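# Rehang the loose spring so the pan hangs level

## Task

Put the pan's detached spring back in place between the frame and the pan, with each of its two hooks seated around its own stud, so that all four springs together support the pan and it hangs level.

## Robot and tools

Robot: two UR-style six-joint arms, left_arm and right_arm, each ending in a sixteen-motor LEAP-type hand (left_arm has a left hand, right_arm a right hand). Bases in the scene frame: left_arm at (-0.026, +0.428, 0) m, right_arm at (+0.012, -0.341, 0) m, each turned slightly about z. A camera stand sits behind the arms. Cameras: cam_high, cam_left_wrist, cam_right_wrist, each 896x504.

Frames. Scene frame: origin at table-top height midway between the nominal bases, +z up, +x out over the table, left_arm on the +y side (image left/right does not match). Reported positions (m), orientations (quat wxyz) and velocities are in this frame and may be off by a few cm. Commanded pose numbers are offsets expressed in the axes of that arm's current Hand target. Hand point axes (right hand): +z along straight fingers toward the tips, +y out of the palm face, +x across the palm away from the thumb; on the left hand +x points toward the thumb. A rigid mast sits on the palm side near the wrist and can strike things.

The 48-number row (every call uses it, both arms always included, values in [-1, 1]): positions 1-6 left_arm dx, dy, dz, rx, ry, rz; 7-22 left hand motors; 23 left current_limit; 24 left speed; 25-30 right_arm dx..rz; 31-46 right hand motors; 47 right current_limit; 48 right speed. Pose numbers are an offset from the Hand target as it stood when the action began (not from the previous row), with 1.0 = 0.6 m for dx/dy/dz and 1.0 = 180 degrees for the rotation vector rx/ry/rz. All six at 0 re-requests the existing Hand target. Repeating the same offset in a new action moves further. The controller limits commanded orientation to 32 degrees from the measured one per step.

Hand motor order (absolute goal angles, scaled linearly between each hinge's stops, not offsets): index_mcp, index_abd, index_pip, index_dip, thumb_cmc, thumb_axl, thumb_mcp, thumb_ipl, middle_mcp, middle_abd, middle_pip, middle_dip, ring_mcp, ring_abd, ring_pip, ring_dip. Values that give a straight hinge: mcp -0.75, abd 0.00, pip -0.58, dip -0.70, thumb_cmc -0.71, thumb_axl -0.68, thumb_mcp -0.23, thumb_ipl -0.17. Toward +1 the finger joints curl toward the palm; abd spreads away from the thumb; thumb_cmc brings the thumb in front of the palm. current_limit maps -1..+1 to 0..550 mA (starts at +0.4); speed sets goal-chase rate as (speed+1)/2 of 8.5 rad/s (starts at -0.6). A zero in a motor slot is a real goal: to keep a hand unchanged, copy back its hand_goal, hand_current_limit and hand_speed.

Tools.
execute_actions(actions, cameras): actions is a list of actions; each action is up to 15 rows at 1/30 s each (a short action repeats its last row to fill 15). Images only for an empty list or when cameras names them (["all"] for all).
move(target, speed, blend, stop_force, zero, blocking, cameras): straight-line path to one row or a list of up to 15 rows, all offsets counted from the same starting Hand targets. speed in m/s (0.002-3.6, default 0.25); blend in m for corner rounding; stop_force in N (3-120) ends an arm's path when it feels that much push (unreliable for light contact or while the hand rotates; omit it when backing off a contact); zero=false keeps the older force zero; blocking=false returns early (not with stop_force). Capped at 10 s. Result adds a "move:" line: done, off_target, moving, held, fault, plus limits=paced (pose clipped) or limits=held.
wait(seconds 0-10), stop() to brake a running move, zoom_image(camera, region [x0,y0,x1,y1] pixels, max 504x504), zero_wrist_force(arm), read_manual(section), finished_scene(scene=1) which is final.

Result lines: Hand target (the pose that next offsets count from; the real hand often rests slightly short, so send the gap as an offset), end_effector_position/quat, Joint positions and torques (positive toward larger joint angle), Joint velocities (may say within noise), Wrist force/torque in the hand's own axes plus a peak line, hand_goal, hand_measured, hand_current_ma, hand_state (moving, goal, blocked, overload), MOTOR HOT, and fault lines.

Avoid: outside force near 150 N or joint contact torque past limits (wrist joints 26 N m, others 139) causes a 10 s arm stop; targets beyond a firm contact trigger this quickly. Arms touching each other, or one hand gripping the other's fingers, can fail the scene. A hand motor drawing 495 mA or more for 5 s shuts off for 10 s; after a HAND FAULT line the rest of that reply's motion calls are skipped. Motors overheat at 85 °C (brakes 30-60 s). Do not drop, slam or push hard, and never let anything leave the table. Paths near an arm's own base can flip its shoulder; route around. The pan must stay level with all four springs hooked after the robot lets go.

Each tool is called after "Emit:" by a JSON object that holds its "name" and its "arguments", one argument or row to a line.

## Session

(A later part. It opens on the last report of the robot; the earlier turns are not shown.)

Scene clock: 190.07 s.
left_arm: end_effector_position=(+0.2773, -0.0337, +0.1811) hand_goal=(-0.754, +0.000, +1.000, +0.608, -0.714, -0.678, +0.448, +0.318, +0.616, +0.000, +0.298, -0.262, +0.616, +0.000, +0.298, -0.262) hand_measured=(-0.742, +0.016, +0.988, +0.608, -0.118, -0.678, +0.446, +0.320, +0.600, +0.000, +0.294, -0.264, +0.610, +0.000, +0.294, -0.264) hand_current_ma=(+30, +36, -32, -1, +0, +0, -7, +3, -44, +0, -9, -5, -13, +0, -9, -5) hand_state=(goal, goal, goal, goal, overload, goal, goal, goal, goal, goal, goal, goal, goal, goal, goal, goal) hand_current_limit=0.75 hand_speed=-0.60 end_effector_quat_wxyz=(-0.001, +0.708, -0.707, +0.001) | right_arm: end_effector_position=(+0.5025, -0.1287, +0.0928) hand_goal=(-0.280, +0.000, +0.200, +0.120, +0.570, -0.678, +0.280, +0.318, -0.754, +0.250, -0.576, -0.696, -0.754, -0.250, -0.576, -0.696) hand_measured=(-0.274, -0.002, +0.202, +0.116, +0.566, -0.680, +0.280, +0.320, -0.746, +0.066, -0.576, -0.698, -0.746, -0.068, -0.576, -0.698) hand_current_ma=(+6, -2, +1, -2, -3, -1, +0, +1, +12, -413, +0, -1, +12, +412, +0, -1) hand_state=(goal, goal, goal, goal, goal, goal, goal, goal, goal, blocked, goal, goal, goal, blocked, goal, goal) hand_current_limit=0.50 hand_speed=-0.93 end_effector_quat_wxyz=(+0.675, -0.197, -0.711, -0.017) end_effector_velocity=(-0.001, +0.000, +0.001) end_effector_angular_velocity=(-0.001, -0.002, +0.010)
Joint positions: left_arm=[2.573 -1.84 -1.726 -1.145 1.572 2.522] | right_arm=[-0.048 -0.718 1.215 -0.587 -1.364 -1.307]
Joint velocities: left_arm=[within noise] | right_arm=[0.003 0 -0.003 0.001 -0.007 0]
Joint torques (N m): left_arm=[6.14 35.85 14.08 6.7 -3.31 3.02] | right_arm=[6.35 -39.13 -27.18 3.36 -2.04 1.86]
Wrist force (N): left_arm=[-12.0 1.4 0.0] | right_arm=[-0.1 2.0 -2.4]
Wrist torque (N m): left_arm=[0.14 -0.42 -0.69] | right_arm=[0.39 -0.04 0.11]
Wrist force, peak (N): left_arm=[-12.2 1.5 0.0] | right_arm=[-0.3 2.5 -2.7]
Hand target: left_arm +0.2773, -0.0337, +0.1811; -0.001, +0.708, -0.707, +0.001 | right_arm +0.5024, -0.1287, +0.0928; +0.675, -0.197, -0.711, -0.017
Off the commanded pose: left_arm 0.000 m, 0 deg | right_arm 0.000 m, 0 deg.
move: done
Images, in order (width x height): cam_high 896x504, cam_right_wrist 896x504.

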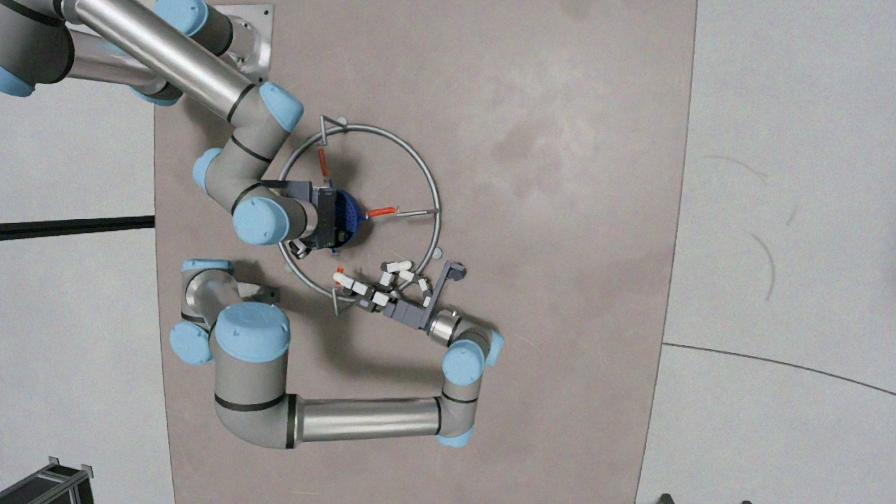

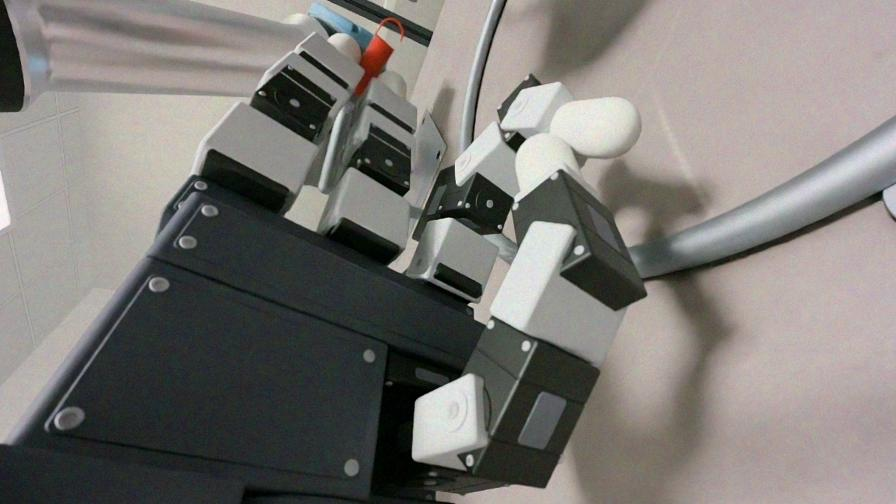

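Emit:
{"name": "move", "arguments": {
  "target": [
    [0,0,0,0,0,0,-0.754,0,1.0,0.609,-0.714,-0.678,0.449,0.319,0.616,0,0.299,-0.261,0.616,0,0.299,-0.261,0.75,-0.6, -0.0051,-0.016,-0.0118,-0.0268,0.0068,0.0025,-0.28,0,0.2,0.12,0.571,-0.678,0.281,0.319,-0.754,0.25,-0.576,-0.696,-0.754,-0.25,-0.576,-0.696,0.5,-0.93],
    [0.03,0,0,0,0,0,-0.754,0,1.0,0.609,-0.714,-0.678,0.449,0.319,0.616,0,0.299,-0.261,0.616,0,0.299,-0.261,0.75,-0.6, -0.0051,-0.016,-0.0118,-0.0268,0.0068,0.0025,-0.28,0,0.2,0.12,0.571,-0.678,0.281,0.319,-0.754,0.25,-0.576,-0.696,-0.754,-0.25,-0.576,-0.696,0.5,-0.93]
  ],
  "speed": 0.03,
  "cameras": ["all"]
}}

Emit:
{"name": "zoom_image", "arguments": {
  "camera": "cam_high",
  "region": [310, 220, 380, 300]
}}

Emit:
{"name": "zoom_image", "arguments": {
  "camera": "cam_right_wrist",
  "region": [320, 0, 480, 120]
}}

Scene clock: 193.20 s.
left_arm: end_effector_position=(+0.2773, -0.0518, +0.1812) hand_goal=(-0.754, +0.000, +1.000, +0.608, -0.714, -0.678, +0.448, +0.318, +0.616, +0.000, +0.298, -0.262, +0.616, +0.000, +0.298, -0.262) hand_measured=(-0.740, +0.032, +0.986, +0.608, -0.118, -0.678, +0.444, +0.318, +0.600, +0.000, +0.294, -0.264, +0.610, +0.000, +0.294, -0.264) hand_current_ma=(+37, +82, -36, -1, +0, +0, -9, +1, -44, +0, -9, -5, -13, +0, -9, -5) hand_state=(goal, blocked, goal, goal, overload, goal, goal, goal, goal, goal, goal, goal, goal, goal, goal, goal) hand_current_limit=0.75 hand_speed=-0.60 end_effector_quat_wxyz=(-0.001, +0.708, -0.706, +0.001) | right_arm: end_effector_position=(+0.5063, -0.1404, +0.0928) hand_goal=(-0.280, +0.000, +0.200, +0.120, +0.570, -0.678, +0.280, +0.318, -0.754, +0.250, -0.576, -0.696, -0.754, -0.250, -0.576, -0.696) hand_measured=(-0.274, -0.002, +0.202, +0.116, +0.566, -0.680, +0.280, +0.320, -0.746, +0.066, -0.576, -0.698, -0.746, -0.068, -0.576, -0.698) hand_current_ma=(+6, -2, +1, -2, -3, -1, +0, +1, +11, -413, +0, -1, +11, +412, +0, -1) hand_state=(goal, goal, goal, goal, goal, goal, goal, goal, goal, blocked, goal, goal, goal, blocked, goal, goal) hand_current_limit=0.50 hand_speed=-0.93 end_effector_quat_wxyz=(+0.674, -0.228, -0.701, -0.046)
Joint positions: left_arm=[2.547 -1.87 -1.685 -1.155 1.572 2.496] | right_arm=[-0.091 -0.743 1.263 -0.611 -1.321 -1.303]
Joint torques (N m): left_arm=[4.43 37.94 15.42 5.83 -2.13 2.29] | right_arm=[6.8 -36.53 -26.5 3.75 -1.98 0.05]
Wrist force (N): left_arm=[-20.9 1.1 -0.2] | right_arm=[-0.6 2.0 -2.4]
Wrist torque (N m): left_arm=[0.15 -0.77 -1.30] | right_arm=[0.38 0.02 0.07]
Wrist force, peak (N): left_arm=[-21.0 1.4 -0.2] | right_arm=[-0.3 2.2 -2.8]
Hand target: left_arm +0.2774, -0.0517, +0.1811; -0.001, +0.708, -0.707, +0.001 | right_arm +0.5063, -0.1404, +0.0928; +0.674, -0.228, -0.701, -0.046
Off the commanded pose: left_arm 0.000 m, 0 deg | right_arm 0.000 m, 0 deg.
move: done

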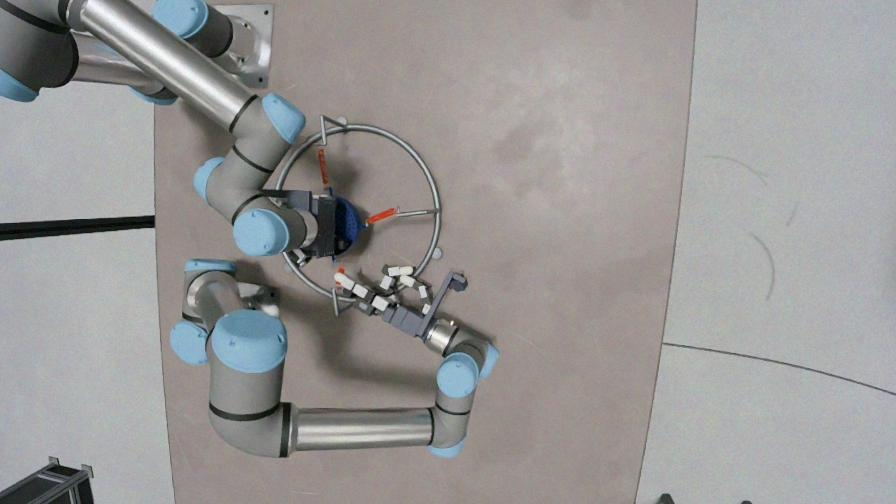

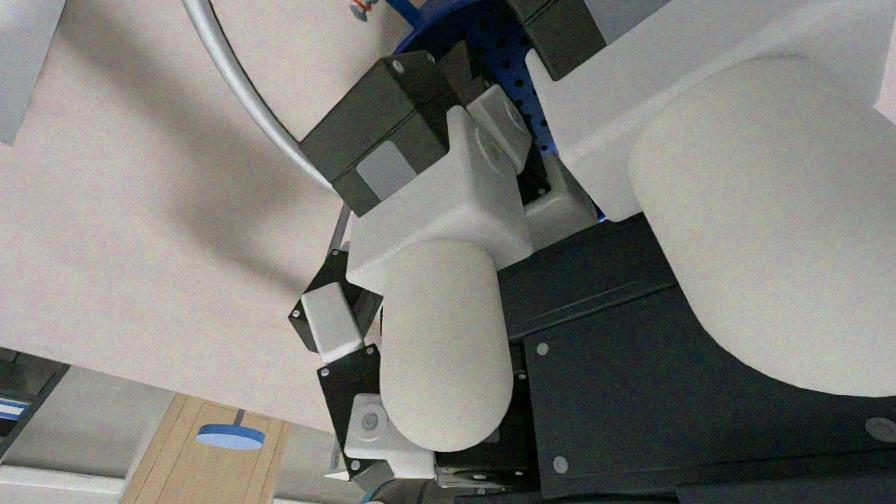

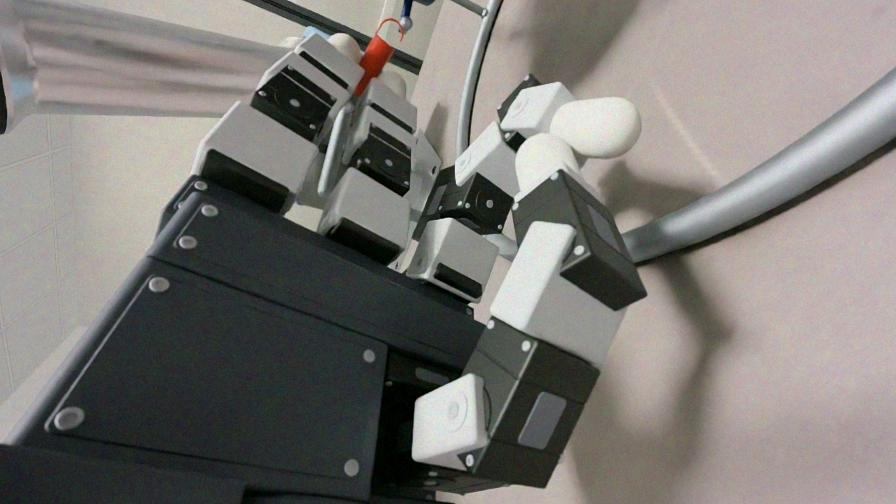

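Scaled by 6.300 from the camera's 896x504 image, which has a finer 1280x720 frame.

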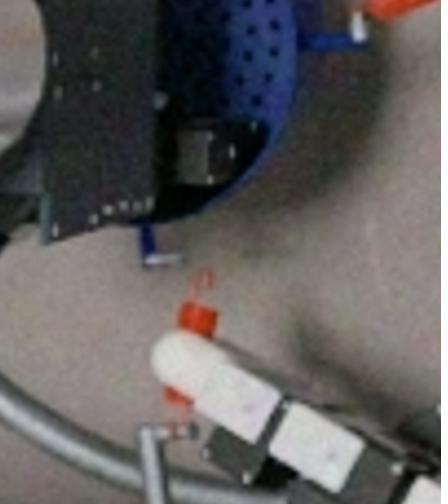

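Scaled by 3.150 from the camera's 896x504 image, which has a finer 1280x720 frame.

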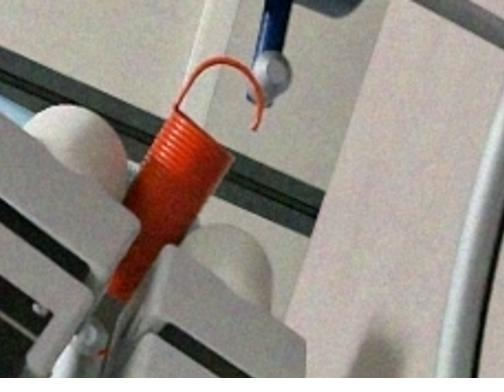

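Emit:
{"name": "move", "arguments": {
  "target": [0,0,-0.02,0,0,0,-0.754,0,1.0,0.609,-0.714,-0.678,0.449,0.319,0.616,0,0.299,-0.261,0.616,0,0.299,-0.261,0.75,-0.6, 0,0,0,0,0,0,-0.28,0,0.2,0.12,0.571,-0.678,0.281,0.319,-0.754,0.25,-0.576,-0.696,-0.754,-0.25,-0.576,-0.696,0.5,-0.93],
  "speed": 0.03,
  "cameras": ["cam_right_wrist","cam_high"]
}}

Emit:
{"name": "zoom_image", "arguments": {
  "camera": "cam_right_wrist",
  "region": [320, 0, 480, 120]
}}

Emit:
{"name": "zoom_image", "arguments": {
  "camera": "cam_high",
  "region": [310, 220, 380, 300]
}}

Scene clock: 195.17 s.
left_arm: end_effector_position=(+0.2774, -0.0517, +0.1933) hand_goal=(-0.754, +0.000, +1.000, +0.608, -0.714, -0.678, +0.448, +0.318, +0.616, +0.000, +0.298, -0.262, +0.616, +0.000, +0.298, -0.262) hand_measured=(-0.740, +0.032, +0.978, +0.608, -0.118, -0.678, +0.446, +0.318, +0.600, +0.000, +0.294, -0.264, +0.610, +0.000, +0.294, -0.264) hand_current_ma=(+41, +83, -63, -1, +0, +0, -6, +0, -44, +0, -9, -5, -13, +0, -9, -5) hand_state=(goal, blocked, blocked, goal, overload, goal, goal, goal, goal, goal, goal, goal, goal, goal, goal, goal) hand_current_limit=0.75 hand_speed=-0.60 end_effector_quat_wxyz=(-0.001, +0.708, -0.706, +0.001) end_effector_velocity=(+0.001, +0.000, -0.001) end_effector_angular_velocity=(-0.002, -0.003, -0.002) | right_arm: end_effector_position=(+0.5063, -0.1404, +0.0928) hand_goal=(-0.280, +0.000, +0.200, +0.120, +0.570, -0.678, +0.280, +0.318, -0.754, +0.250, -0.576, -0.696, -0.754, -0.250, -0.576, -0.696) hand_measured=(-0.274, -0.002, +0.202, +0.116, +0.566, -0.680, +0.280, +0.320, -0.746, +0.066, -0.576, -0.698, -0.746, -0.068, -0.576, -0.698) hand_current_ma=(+6, -2, +1, -2, -3, -1, +0, +1, +11, -413, +0, -1, +11, +412, +0, -1) hand_state=(goal, goal, goal, goal, goal, goal, goal, goal, goal, blocked, goal, goal, goal, blocked, goal, goal) hand_current_limit=0.50 hand_speed=-0.93 end_effector_quat_wxyz=(+0.674, -0.228, -0.701, -0.046)
Joint positions: left_arm=[2.547 -1.859 -1.667 -1.185 1.572 2.497] | right_arm=[-0.091 -0.743 1.263 -0.611 -1.321 -1.303]
Joint velocities: left_arm=[0 -0.001 -0.002 0.006 0.001 0.002] | right_arm=[within noise]
Joint torques (N m): left_arm=[-1.56 26.56 19.3 8.45 -2.81 1.61] | right_arm=[6.23 -35.95 -25.77 3.8 -2.03 -2.2]
Wrist force (N): left_arm=[-20.7 1.3 3.5] | right_arm=[0.0 1.7 -2.4]
Wrist torque (N m): left_arm=[-0.10 -0.81 -1.30] | right_arm=[0.34 -0.06 0.11]
Wrist force, peak (N): left_arm=[-21.1 1.4 2.8] | right_arm=[-0.5 1.9 -2.6]
Hand target: left_arm +0.2773, -0.0517, +0.1931; -0.001, +0.708, -0.707, +0.001 | right_arm +0.5063, -0.1404, +0.0928; +0.674, -0.228, -0.701, -0.046
Off the commanded pose: left_arm 0.000 m, 0 deg | right_arm 0.000 m, 0 deg.
move: done
Images, in order (width x height): cam_high 896x504, cam_right_wrist 896x504.

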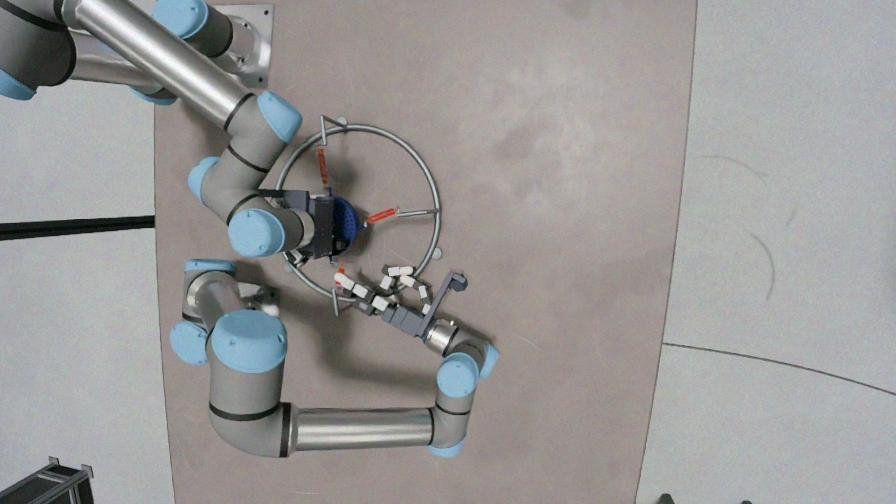

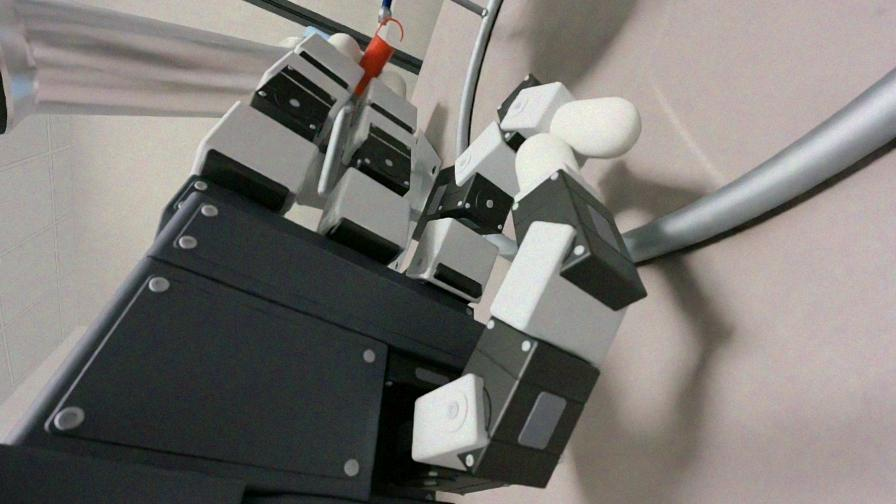

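Scaled by 3.150 from the camera's 896x504 image, which has a finer 1280x720 frame.

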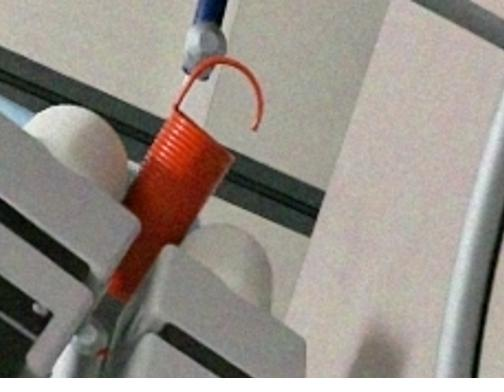

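Scaled by 6.300 from the camera's 896x504 image, which has a finer 1280x720 frame.

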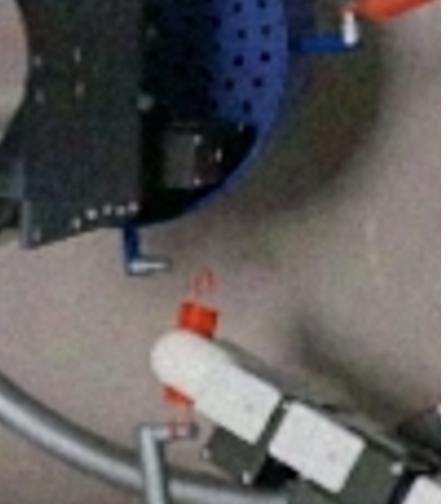

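Emit:
{"name": "move", "arguments": {
  "target": [0.01,0,0,0,0,0,-0.754,0,1.0,0.609,-0.714,-0.678,0.449,0.319,0.616,0,0.299,-0.261,0.616,0,0.299,-0.261,0.75,-0.6, 0,0,0,0,0,0,-0.28,0,0.2,0.12,0.571,-0.678,0.281,0.319,-0.754,0.25,-0.576,-0.696,-0.754,-0.25,-0.576,-0.696,0.5,-0.93],
  "speed": 0.03,
  "cameras": ["cam_right_wrist","cam_high"]
}}

Emit:
{"name": "zoom_image", "arguments": {
  "camera": "cam_right_wrist",
  "region": [340, 0, 440, 80]
}}

Emit:
{"name": "zoom_image", "arguments": {
  "camera": "cam_high",
  "region": [310, 220, 380, 300]
}}

Scene clock: 196.47 s.
left_arm: end_effector_position=(+0.2773, -0.0578, +0.1931) hand_goal=(-0.754, +0.000, +1.000, +0.608, -0.714, -0.678, +0.448, +0.318, +0.616, +0.000, +0.298, -0.262, +0.616, +0.000, +0.298, -0.262) hand_measured=(-0.738, +0.036, +0.978, +0.608, -0.118, -0.678, +0.446, +0.318, +0.600, +0.000, +0.294, -0.264, +0.610, +0.000, +0.294, -0.264) hand_current_ma=(+42, +98, -65, -1, +0, +0, -4, +0, -44, +0, -9, -5, -13, +0, -9, -5) hand_state=(goal, blocked, blocked, goal, overload, goal, goal, goal, goal, goal, goal, goal, goal, goal, goal, goal) hand_current_limit=0.75 hand_speed=-0.60 end_effector_quat_wxyz=(-0.001, +0.708, -0.706, +0.001) | right_arm: end_effector_position=(+0.5063, -0.1404, +0.0928) hand_goal=(-0.280, +0.000, +0.200, +0.120, +0.570, -0.678, +0.280, +0.318, -0.754, +0.250, -0.576, -0.696, -0.754, -0.250, -0.576, -0.696) hand_measured=(-0.274, -0.002, +0.202, +0.116, +0.566, -0.680, +0.280, +0.320, -0.746, +0.066, -0.576, -0.698, -0.746, -0.068, -0.576, -0.698) hand_current_ma=(+6, -2, +1, -2, -3, -1, +0, +1, +11, -413, +0, -1, +11, +412, +0, -1) hand_state=(goal, goal, goal, goal, goal, goal, goal, goal, goal, blocked, goal, goal, goal, blocked, goal, goal) hand_current_limit=0.50 hand_speed=-0.93 end_effector_quat_wxyz=(+0.674, -0.228, -0.701, -0.046)
Joint positions: left_arm=[2.539 -1.87 -1.653 -1.188 1.572 2.488] | right_arm=[-0.091 -0.743 1.263 -0.611 -1.321 -1.303]
Joint torques (N m): left_arm=[-5 37.32 27.21 4.82 -2.92 -1.02] | right_arm=[6.49 -36.06 -26.14 3.68 -2.06 -2.1]
Wrist force (N): left_arm=[-24.0 1.5 3.2] | right_arm=[-0.1 1.7 -2.4]
Wrist torque (N m): left_arm=[-0.04 -0.91 -1.55] | right_arm=[0.34 -0.05 0.11]
Wrist force, peak (N): left_arm=[-24.1 1.1 3.5] | right_arm=[-0.1 1.9 -2.7]
Hand target: left_arm +0.2773, -0.0577, +0.1931; -0.001, +0.708, -0.707, +0.001 | right_arm +0.5063, -0.1404, +0.0928; +0.674, -0.228, -0.701, -0.046
Off the commanded pose: left_arm 0.000 m, 0 deg | right_arm 0.000 m, 0 deg.
move: done
Images, in order (width x height): cam_high 896x504, cam_right_wrist 896x504.

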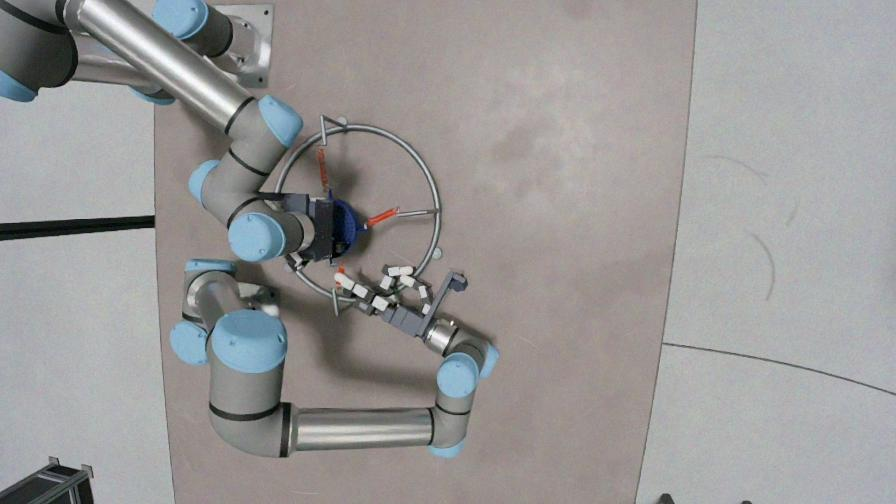

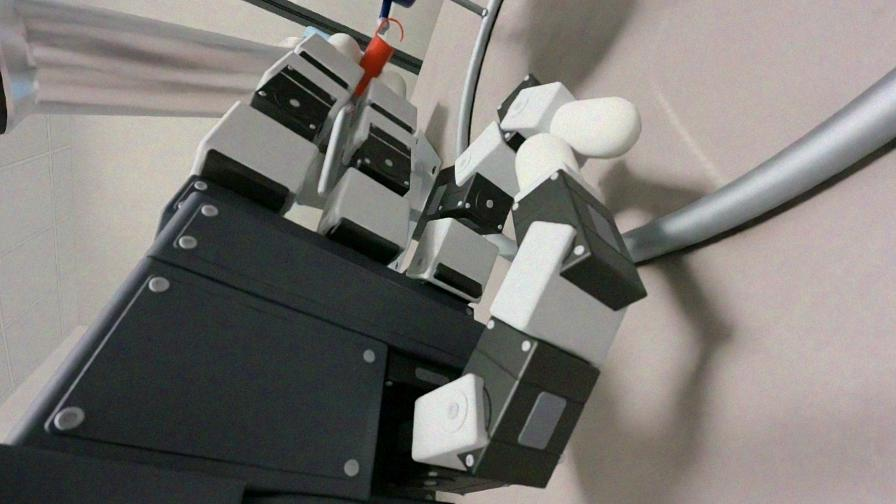

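Scaled by 5.040 from the camera's 896x504 image, which has a finer 1280x720 frame.

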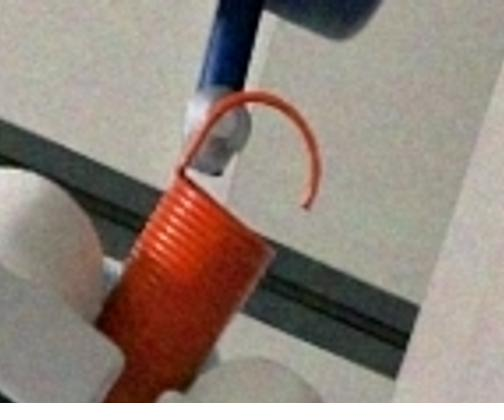

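Scaled by 6.300 from the camera's 896x504 image, which has a finer 1280x720 frame.

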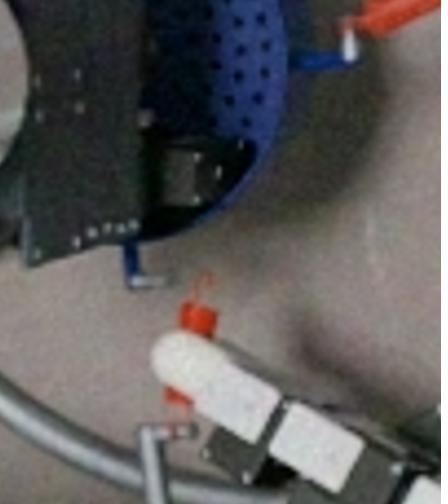

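Emit:
{"name": "zoom_image", "arguments": {
  "camera": "cam_right_wrist",
  "region": [370, 8, 410, 44]
}}

Scaled by 12.600 from the camera's 896x504 image, which has a finer 1280x720 frame.

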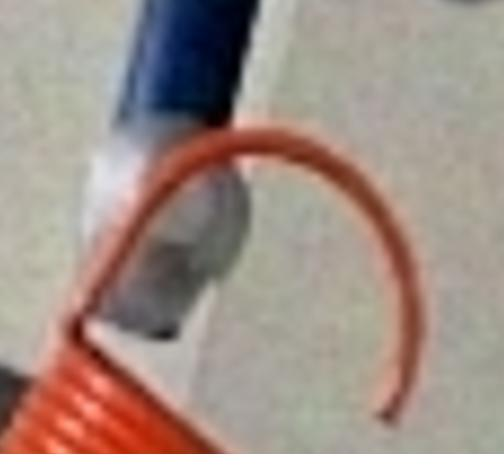

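Emit:
{"name": "move", "arguments": {
  "target": [0,0,0,0,0,0,-0.754,0,1.0,0.609,-0.714,-0.678,0.449,0.319,0.616,0,0.299,-0.261,0.616,0,0.299,-0.261,0.75,-0.6, 0.0097,0.0285,0.028,0.0537,-0.0135,-0.0049,-0.28,0,0.2,0.12,0.571,-0.678,0.281,0.319,-0.754,0.25,-0.576,-0.696,-0.754,-0.25,-0.576,-0.696,0.5,-0.93],
  "speed": 0.04,
  "cameras": ["cam_right_wrist","cam_high"]
}}

Emit:
{"name": "zoom_image", "arguments": {
  "camera": "cam_right_wrist",
  "region": [364, 4, 414, 44]
}}

Emit:
{"name": "zoom_image", "arguments": {
  "camera": "cam_high",
  "region": [320, 250, 360, 300]
}}

Scene clock: 200.43 s.
left_arm: end_effector_position=(+0.2773, -0.0577, +0.1931) hand_goal=(-0.754, +0.000, +1.000, +0.608, -0.714, -0.678, +0.448, +0.318, +0.616, +0.000, +0.298, -0.262, +0.616, +0.000, +0.298, -0.262) hand_measured=(-0.738, +0.036, +0.978, +0.608, -0.118, -0.678, +0.446, +0.318, +0.600, +0.000, +0.294, -0.264, +0.610, +0.000, +0.294, -0.264) hand_current_ma=(+42, +98, -65, -1, +0, +0, -4, +0, -44, +0, -9, -5, -13, +0, -9, -5) hand_state=(goal, blocked, blocked, goal, overload, goal, goal, goal, goal, goal, goal, goal, goal, goal, goal, goal) hand_current_limit=0.75 hand_speed=-0.60 end_effector_quat_wxyz=(-0.001, +0.708, -0.707, +0.001) | right_arm: end_effector_position=(+0.4973, -0.1173, +0.0928) hand_goal=(-0.280, +0.000, +0.200, +0.120, +0.570, -0.678, +0.280, +0.318, -0.754, +0.250, -0.576, -0.696, -0.754, -0.250, -0.576, -0.696) hand_measured=(-0.274, -0.002, +0.202, +0.116, +0.566, -0.680, +0.280, +0.320, -0.746, +0.066, -0.576, -0.698, -0.746, -0.068, -0.576, -0.698) hand_current_ma=(+6, -2, +1, -2, -3, -1, +0, +1, +11, -412, +0, -1, +11, +412, +0, -1) hand_state=(goal, goal, goal, goal, goal, goal, goal, goal, goal, blocked, goal, goal, goal, blocked, goal, goal) hand_current_limit=0.50 hand_speed=-0.93 end_effector_quat_wxyz=(+0.675, -0.166, -0.719, +0.013)
Joint positions: left_arm=[2.539 -1.869 -1.653 -1.188 1.572 2.489] | right_arm=[-0.005 -0.694 1.17 -0.565 -1.41 -1.311]
Joint torques (N m): left_arm=[2.82 40.68 18.67 8.89 -3.16 2.2] | right_arm=[-9.4 -55.29 -8.03 1.14 2.01 -2.29]
Wrist force (N): left_arm=[-23.7 1.3 3.3] | right_arm=[-0.3 2.2 -2.3]
Wrist torque (N m): left_arm=[-0.07 -0.93 -1.52] | right_arm=[0.39 -0.02 0.28]
Wrist force, peak (N): left_arm=[-24.2 1.4 3.5] | right_arm=[-0.4 2.3 -2.5]
Hand target: left_arm +0.2773, -0.0577, +0.1931; -0.001, +0.708, -0.707, +0.001 | right_arm +0.4974, -0.1174, +0.0928; +0.675, -0.166, -0.719, +0.012
Off the commanded pose: left_arm 0.000 m, 0 deg | right_arm 0.000 m, 0 deg.
move: done
Images, in order (width x height): cam_high 896x504, cam_right_wrist 896x504.

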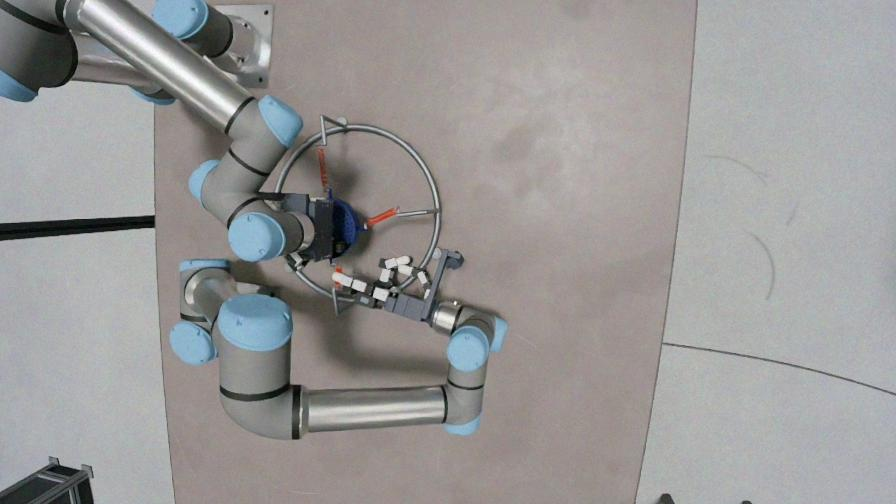

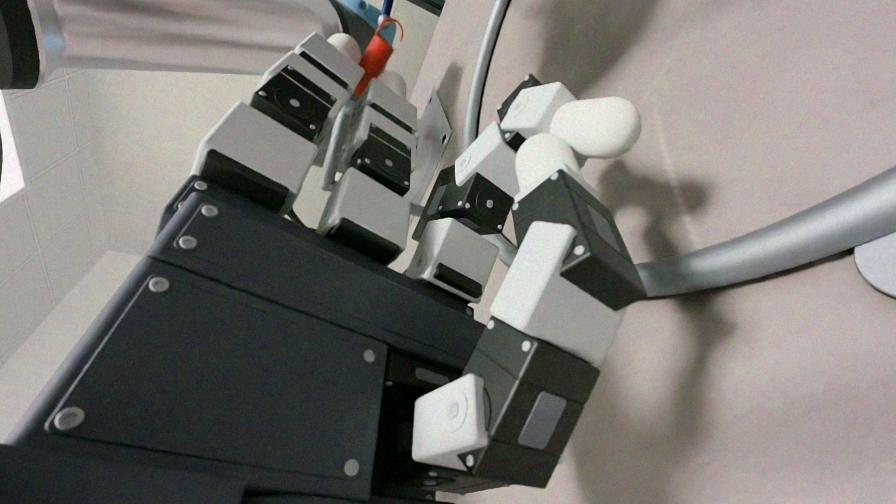

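Scaled by 10.080 from the camera's 896x504 image, which has a finer 1280x720 frame.

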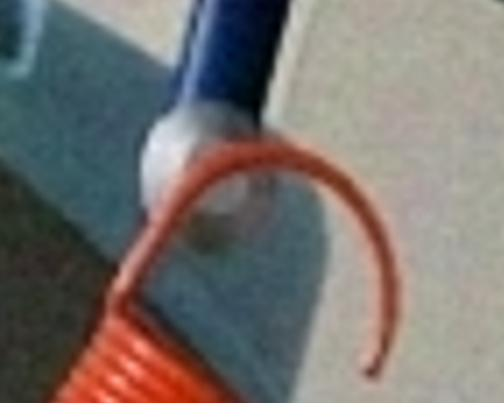

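Scaled by 10.080 from the camera's 896x504 image, which has a finer 1280x720 frame.

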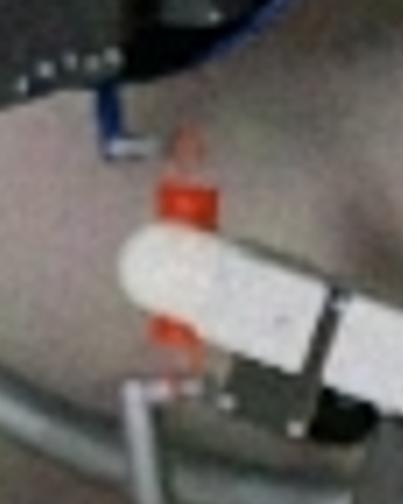

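Emit:
{"name": "move", "arguments": {
  "target": [0.005,0,0,0,0,0,-0.754,0,1.0,0.609,-0.714,-0.678,0.449,0.319,0.616,0,0.299,-0.261,0.616,0,0.299,-0.261,0.75,-0.6, 0.0072,0.0048,0.0017,0,0.0075,-0.0209,-0.28,0,0.2,0.12,0.571,-0.678,0.281,0.319,-0.754,0.25,-0.576,-0.696,-0.754,-0.25,-0.576,-0.696,0.5,-0.93],
  "speed": 0.04,
  "cameras": ["cam_right_wrist","cam_high"]
}}

Emit:
{"name": "zoom_image", "arguments": {
  "camera": "cam_right_wrist",
  "region": [364, 4, 414, 44]
}}

Emit:
{"name": "zoom_image", "arguments": {
  "camera": "cam_high",
  "region": [320, 250, 360, 300]
}}

Scene clock: 203.87 s.
left_arm: end_effector_position=(+0.2773, -0.0607, +0.1931) hand_goal=(-0.754, +0.000, +1.000, +0.608, -0.714, -0.678, +0.448, +0.318, +0.616, +0.000, +0.298, -0.262, +0.616, +0.000, +0.298, -0.262) hand_measured=(-0.738, +0.040, +0.976, +0.608, -0.118, -0.678, +0.446, +0.318, +0.600, +0.000, +0.294, -0.264, +0.610, +0.000, +0.294, -0.264) hand_current_ma=(+43, +106, -66, -1, +0, +0, -3, +0, -44, +0, -9, -5, -13, +0, -9, -5) hand_state=(goal, blocked, blocked, goal, overload, goal, goal, goal, goal, goal, goal, goal, goal, goal, goal, goal) hand_current_limit=0.75 hand_speed=-0.60 end_effector_quat_wxyz=(-0.001, +0.708, -0.707, +0.001) | right_arm: end_effector_position=(+0.4969, -0.1133, +0.0962) hand_goal=(-0.280, +0.000, +0.200, +0.120, +0.570, -0.678, +0.280, +0.318, -0.754, +0.250, -0.576, -0.696, -0.754, -0.250, -0.576, -0.696) hand_measured=(-0.276, -0.002, +0.202, +0.118, +0.566, -0.680, +0.280, +0.320, -0.746, +0.066, -0.576, -0.698, -0.746, -0.068, -0.576, -0.698) hand_current_ma=(+5, -2, +1, -2, -3, -1, +0, +1, +9, -413, +0, -1, +9, +412, +0, -1) hand_state=(goal, goal, goal, goal, goal, goal, goal, goal, goal, blocked, goal, goal, goal, blocked, goal, goal) hand_current_limit=0.50 hand_speed=-0.93 end_effector_quat_wxyz=(+0.684, -0.142, -0.715, -0.012) end_effector_velocity=(+0.000, +0.000, -0.001) end_effector_angular_velocity=(-0.006, +0.003, +0.000)
Joint positions: left_arm=[2.535 -1.875 -1.646 -1.19 1.572 2.484] | right_arm=[-0.005 -0.681 1.164 -0.548 -1.404 -1.381]
Joint velocities: left_arm=[within noise] | right_arm=[0 0.001 0.001 0 0 0.006]
Joint torques (N m): left_arm=[-12.02 33.49 37.67 4.57 -3.22 -2.21] | right_arm=[4.28 -52.95 -21.18 1 1.06 2.4]
Wrist force (N): left_arm=[-25.5 1.3 3.2] | right_arm=[-0.3 2.3 -2.5]
Wrist torque (N m): left_arm=[-0.07 -0.97 -1.66] | right_arm=[0.43 -0.04 0.26]
Wrist force, peak (N): left_arm=[-25.6 1.3 3.3] | right_arm=[-0.4 2.5 -2.7]
Hand target: left_arm +0.2773, -0.0607, +0.1931; -0.001, +0.708, -0.707, +0.001 | right_arm +0.4969, -0.1133, +0.0962; +0.684, -0.142, -0.716, -0.012
Off the commanded pose: left_arm 0.000 m, 0 deg | right_arm 0.000 m, 0 deg.
move: done
Images, in order (width x height): cam_high 896x504, cam_right_wrist 896x504.

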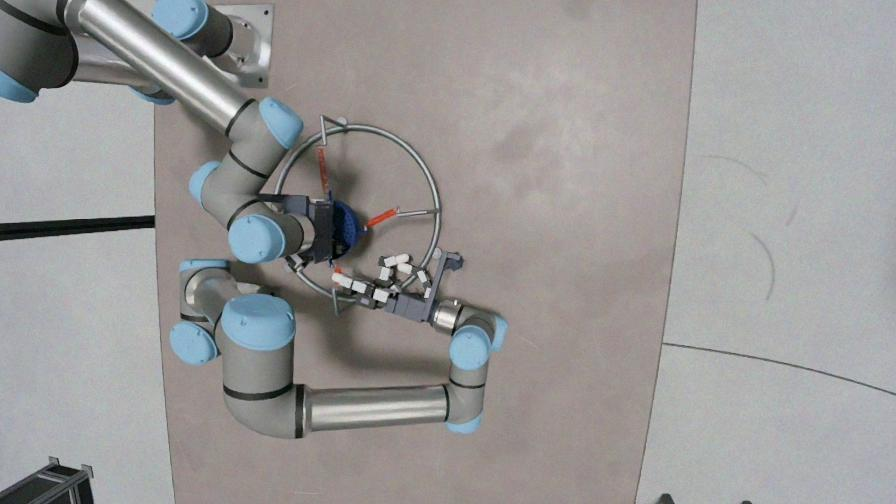

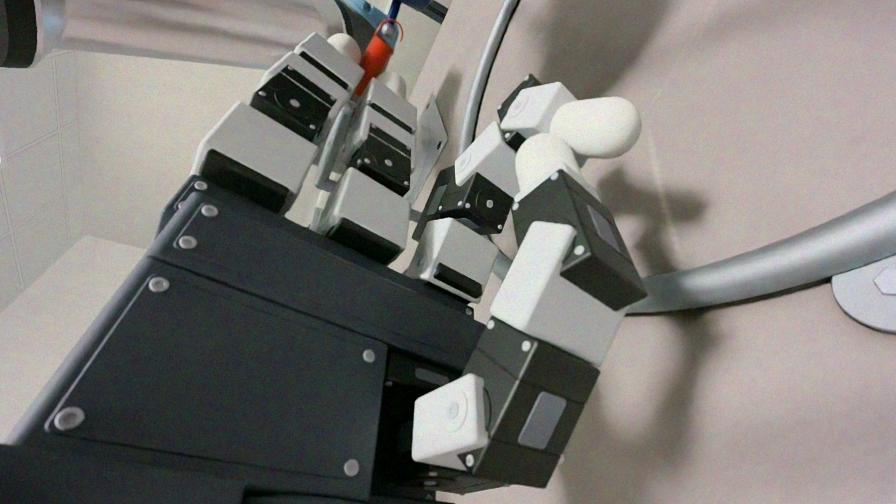

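Scaled by 10.080 from the camera's 896x504 image, which has a finer 1280x720 frame.

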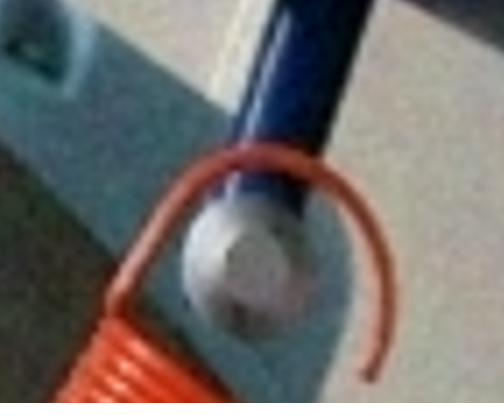

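Scaled by 10.080 from the camera's 896x504 image, which has a finer 1280x720 frame.

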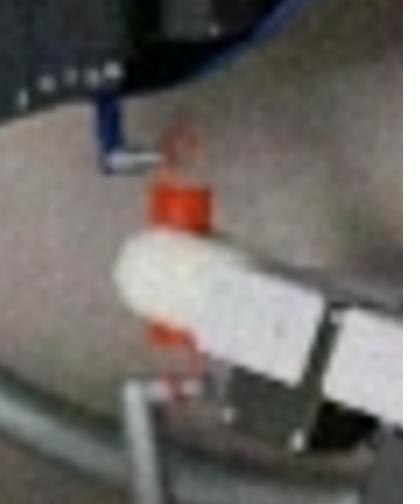

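Emit:
{"name": "move", "arguments": {
  "target": [0,0,0,0,0,0,-0.754,0,1.0,0.609,-0.714,-0.678,0.449,0.319,0.616,0,0.299,-0.261,0.616,0,0.299,-0.261,0.75,-0.6, 0.0037,0.015,0.014,0.0273,-0.0049,-0.0018,-0.28,0,0.2,0.12,0.571,-0.678,0.281,0.319,-0.754,0.25,-0.576,-0.696,-0.754,-0.25,-0.576,-0.696,0.5,-0.93],
  "speed": 0.03,
  "cameras": ["cam_right_wrist","cam_high"]
}}

Emit:
{"name": "zoom_image", "arguments": {
  "camera": "cam_right_wrist",
  "region": [364, 4, 414, 44]
}}

Emit:
{"name": "zoom_image", "arguments": {
  "camera": "cam_high",
  "region": [320, 250, 360, 300]
}}

Scene clock: 206.37 s.
left_arm: end_effector_position=(+0.2773, -0.0607, +0.1931) hand_goal=(-0.754, +0.000, +1.000, +0.608, -0.714, -0.678, +0.448, +0.318, +0.616, +0.000, +0.298, -0.262, +0.616, +0.000, +0.298, -0.262) hand_measured=(-0.738, +0.040, +0.976, +0.608, -0.118, -0.678, +0.446, +0.318, +0.600, +0.000, +0.294, -0.264, +0.610, +0.000, +0.294, -0.264) hand_current_ma=(+43, +106, -66, -1, +0, +0, -3, +0, -44, +0, -9, -5, -13, +0, -9, -5) hand_state=(goal, blocked, blocked, goal, overload, goal, goal, goal, goal, goal, goal, goal, goal, goal, goal, goal) hand_current_limit=0.75 hand_speed=-0.60 end_effector_quat_wxyz=(-0.001, +0.708, -0.707, +0.001) | right_arm: end_effector_position=(+0.4906, -0.1025, +0.0962) hand_goal=(-0.280, +0.000, +0.200, +0.120, +0.570, -0.678, +0.280, +0.318, -0.754, +0.250, -0.576, -0.696, -0.754, -0.250, -0.576, -0.696) hand_measured=(-0.276, -0.002, +0.202, +0.118, +0.566, -0.680, +0.280, +0.320, -0.746, +0.066, -0.576, -0.698, -0.746, -0.068, -0.576, -0.698) hand_current_ma=(+5, -2, +1, -2, -3, -1, +0, +1, +9, -412, +0, -1, +9, +412, +0, -1) hand_state=(goal, goal, goal, goal, goal, goal, goal, goal, goal, blocked, goal, goal, goal, blocked, goal, goal) hand_current_limit=0.50 hand_speed=-0.93 end_effector_quat_wxyz=(+0.684, -0.111, -0.721, +0.018)
Joint positions: left_arm=[2.535 -1.875 -1.646 -1.19 1.572 2.484] | right_arm=[0.037 -0.66 1.124 -0.528 -1.449 -1.384]
Joint torques (N m): left_arm=[-3.78 37.53 18.35 8.89 -3.49 1.48] | right_arm=[-6.75 -50.38 -12.37 2.11 1.95 -2.45]
Wrist force (N): left_arm=[-25.6 1.2 3.4] | right_arm=[-0.4 2.0 -2.7]
Wrist torque (N m): left_arm=[-0.10 -0.94 -1.67] | right_arm=[0.43 0.02 0.24]
Wrist force, peak (N): left_arm=[-25.7 1.1 3.4] | right_arm=[-0.1 2.5 -2.9]
Hand target: left_arm +0.2773, -0.0607, +0.1931; -0.001, +0.708, -0.707, +0.001 | right_arm +0.4906, -0.1025, +0.0962; +0.684, -0.111, -0.721, +0.018
Off the commanded pose: left_arm 0.000 m, 0 deg | right_arm 0.000 m, 0 deg.
move: done
Images, in order (width x height): cam_high 896x504, cam_right_wrist 896x504.

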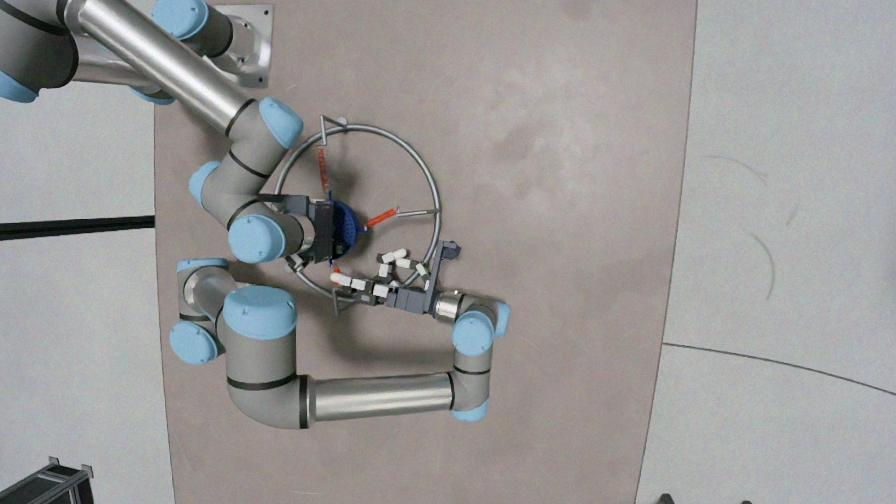

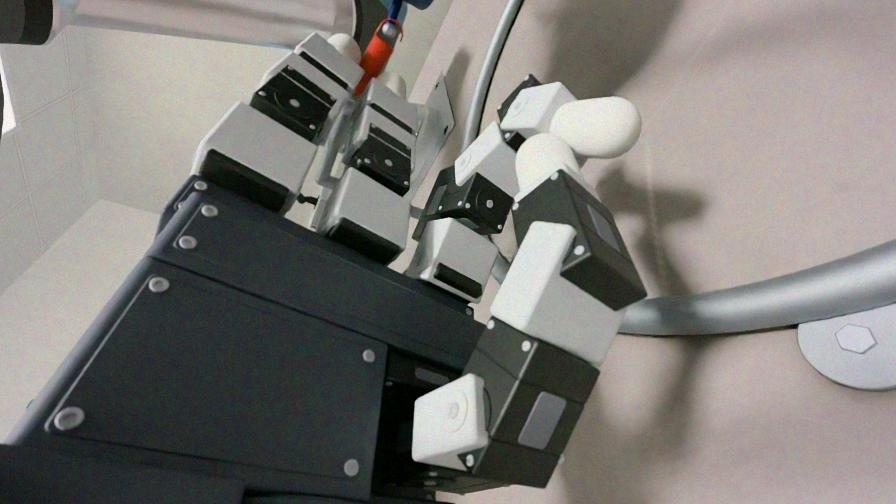

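Scaled by 10.080 from the camera's 896x504 image, which has a finer 1280x720 frame.

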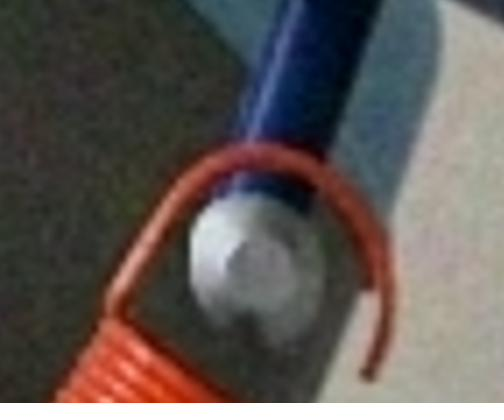

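Scaled by 10.080 from the camera's 896x504 image, which has a finer 1280x720 frame.

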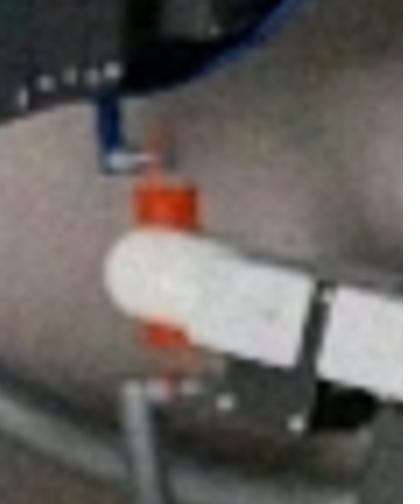

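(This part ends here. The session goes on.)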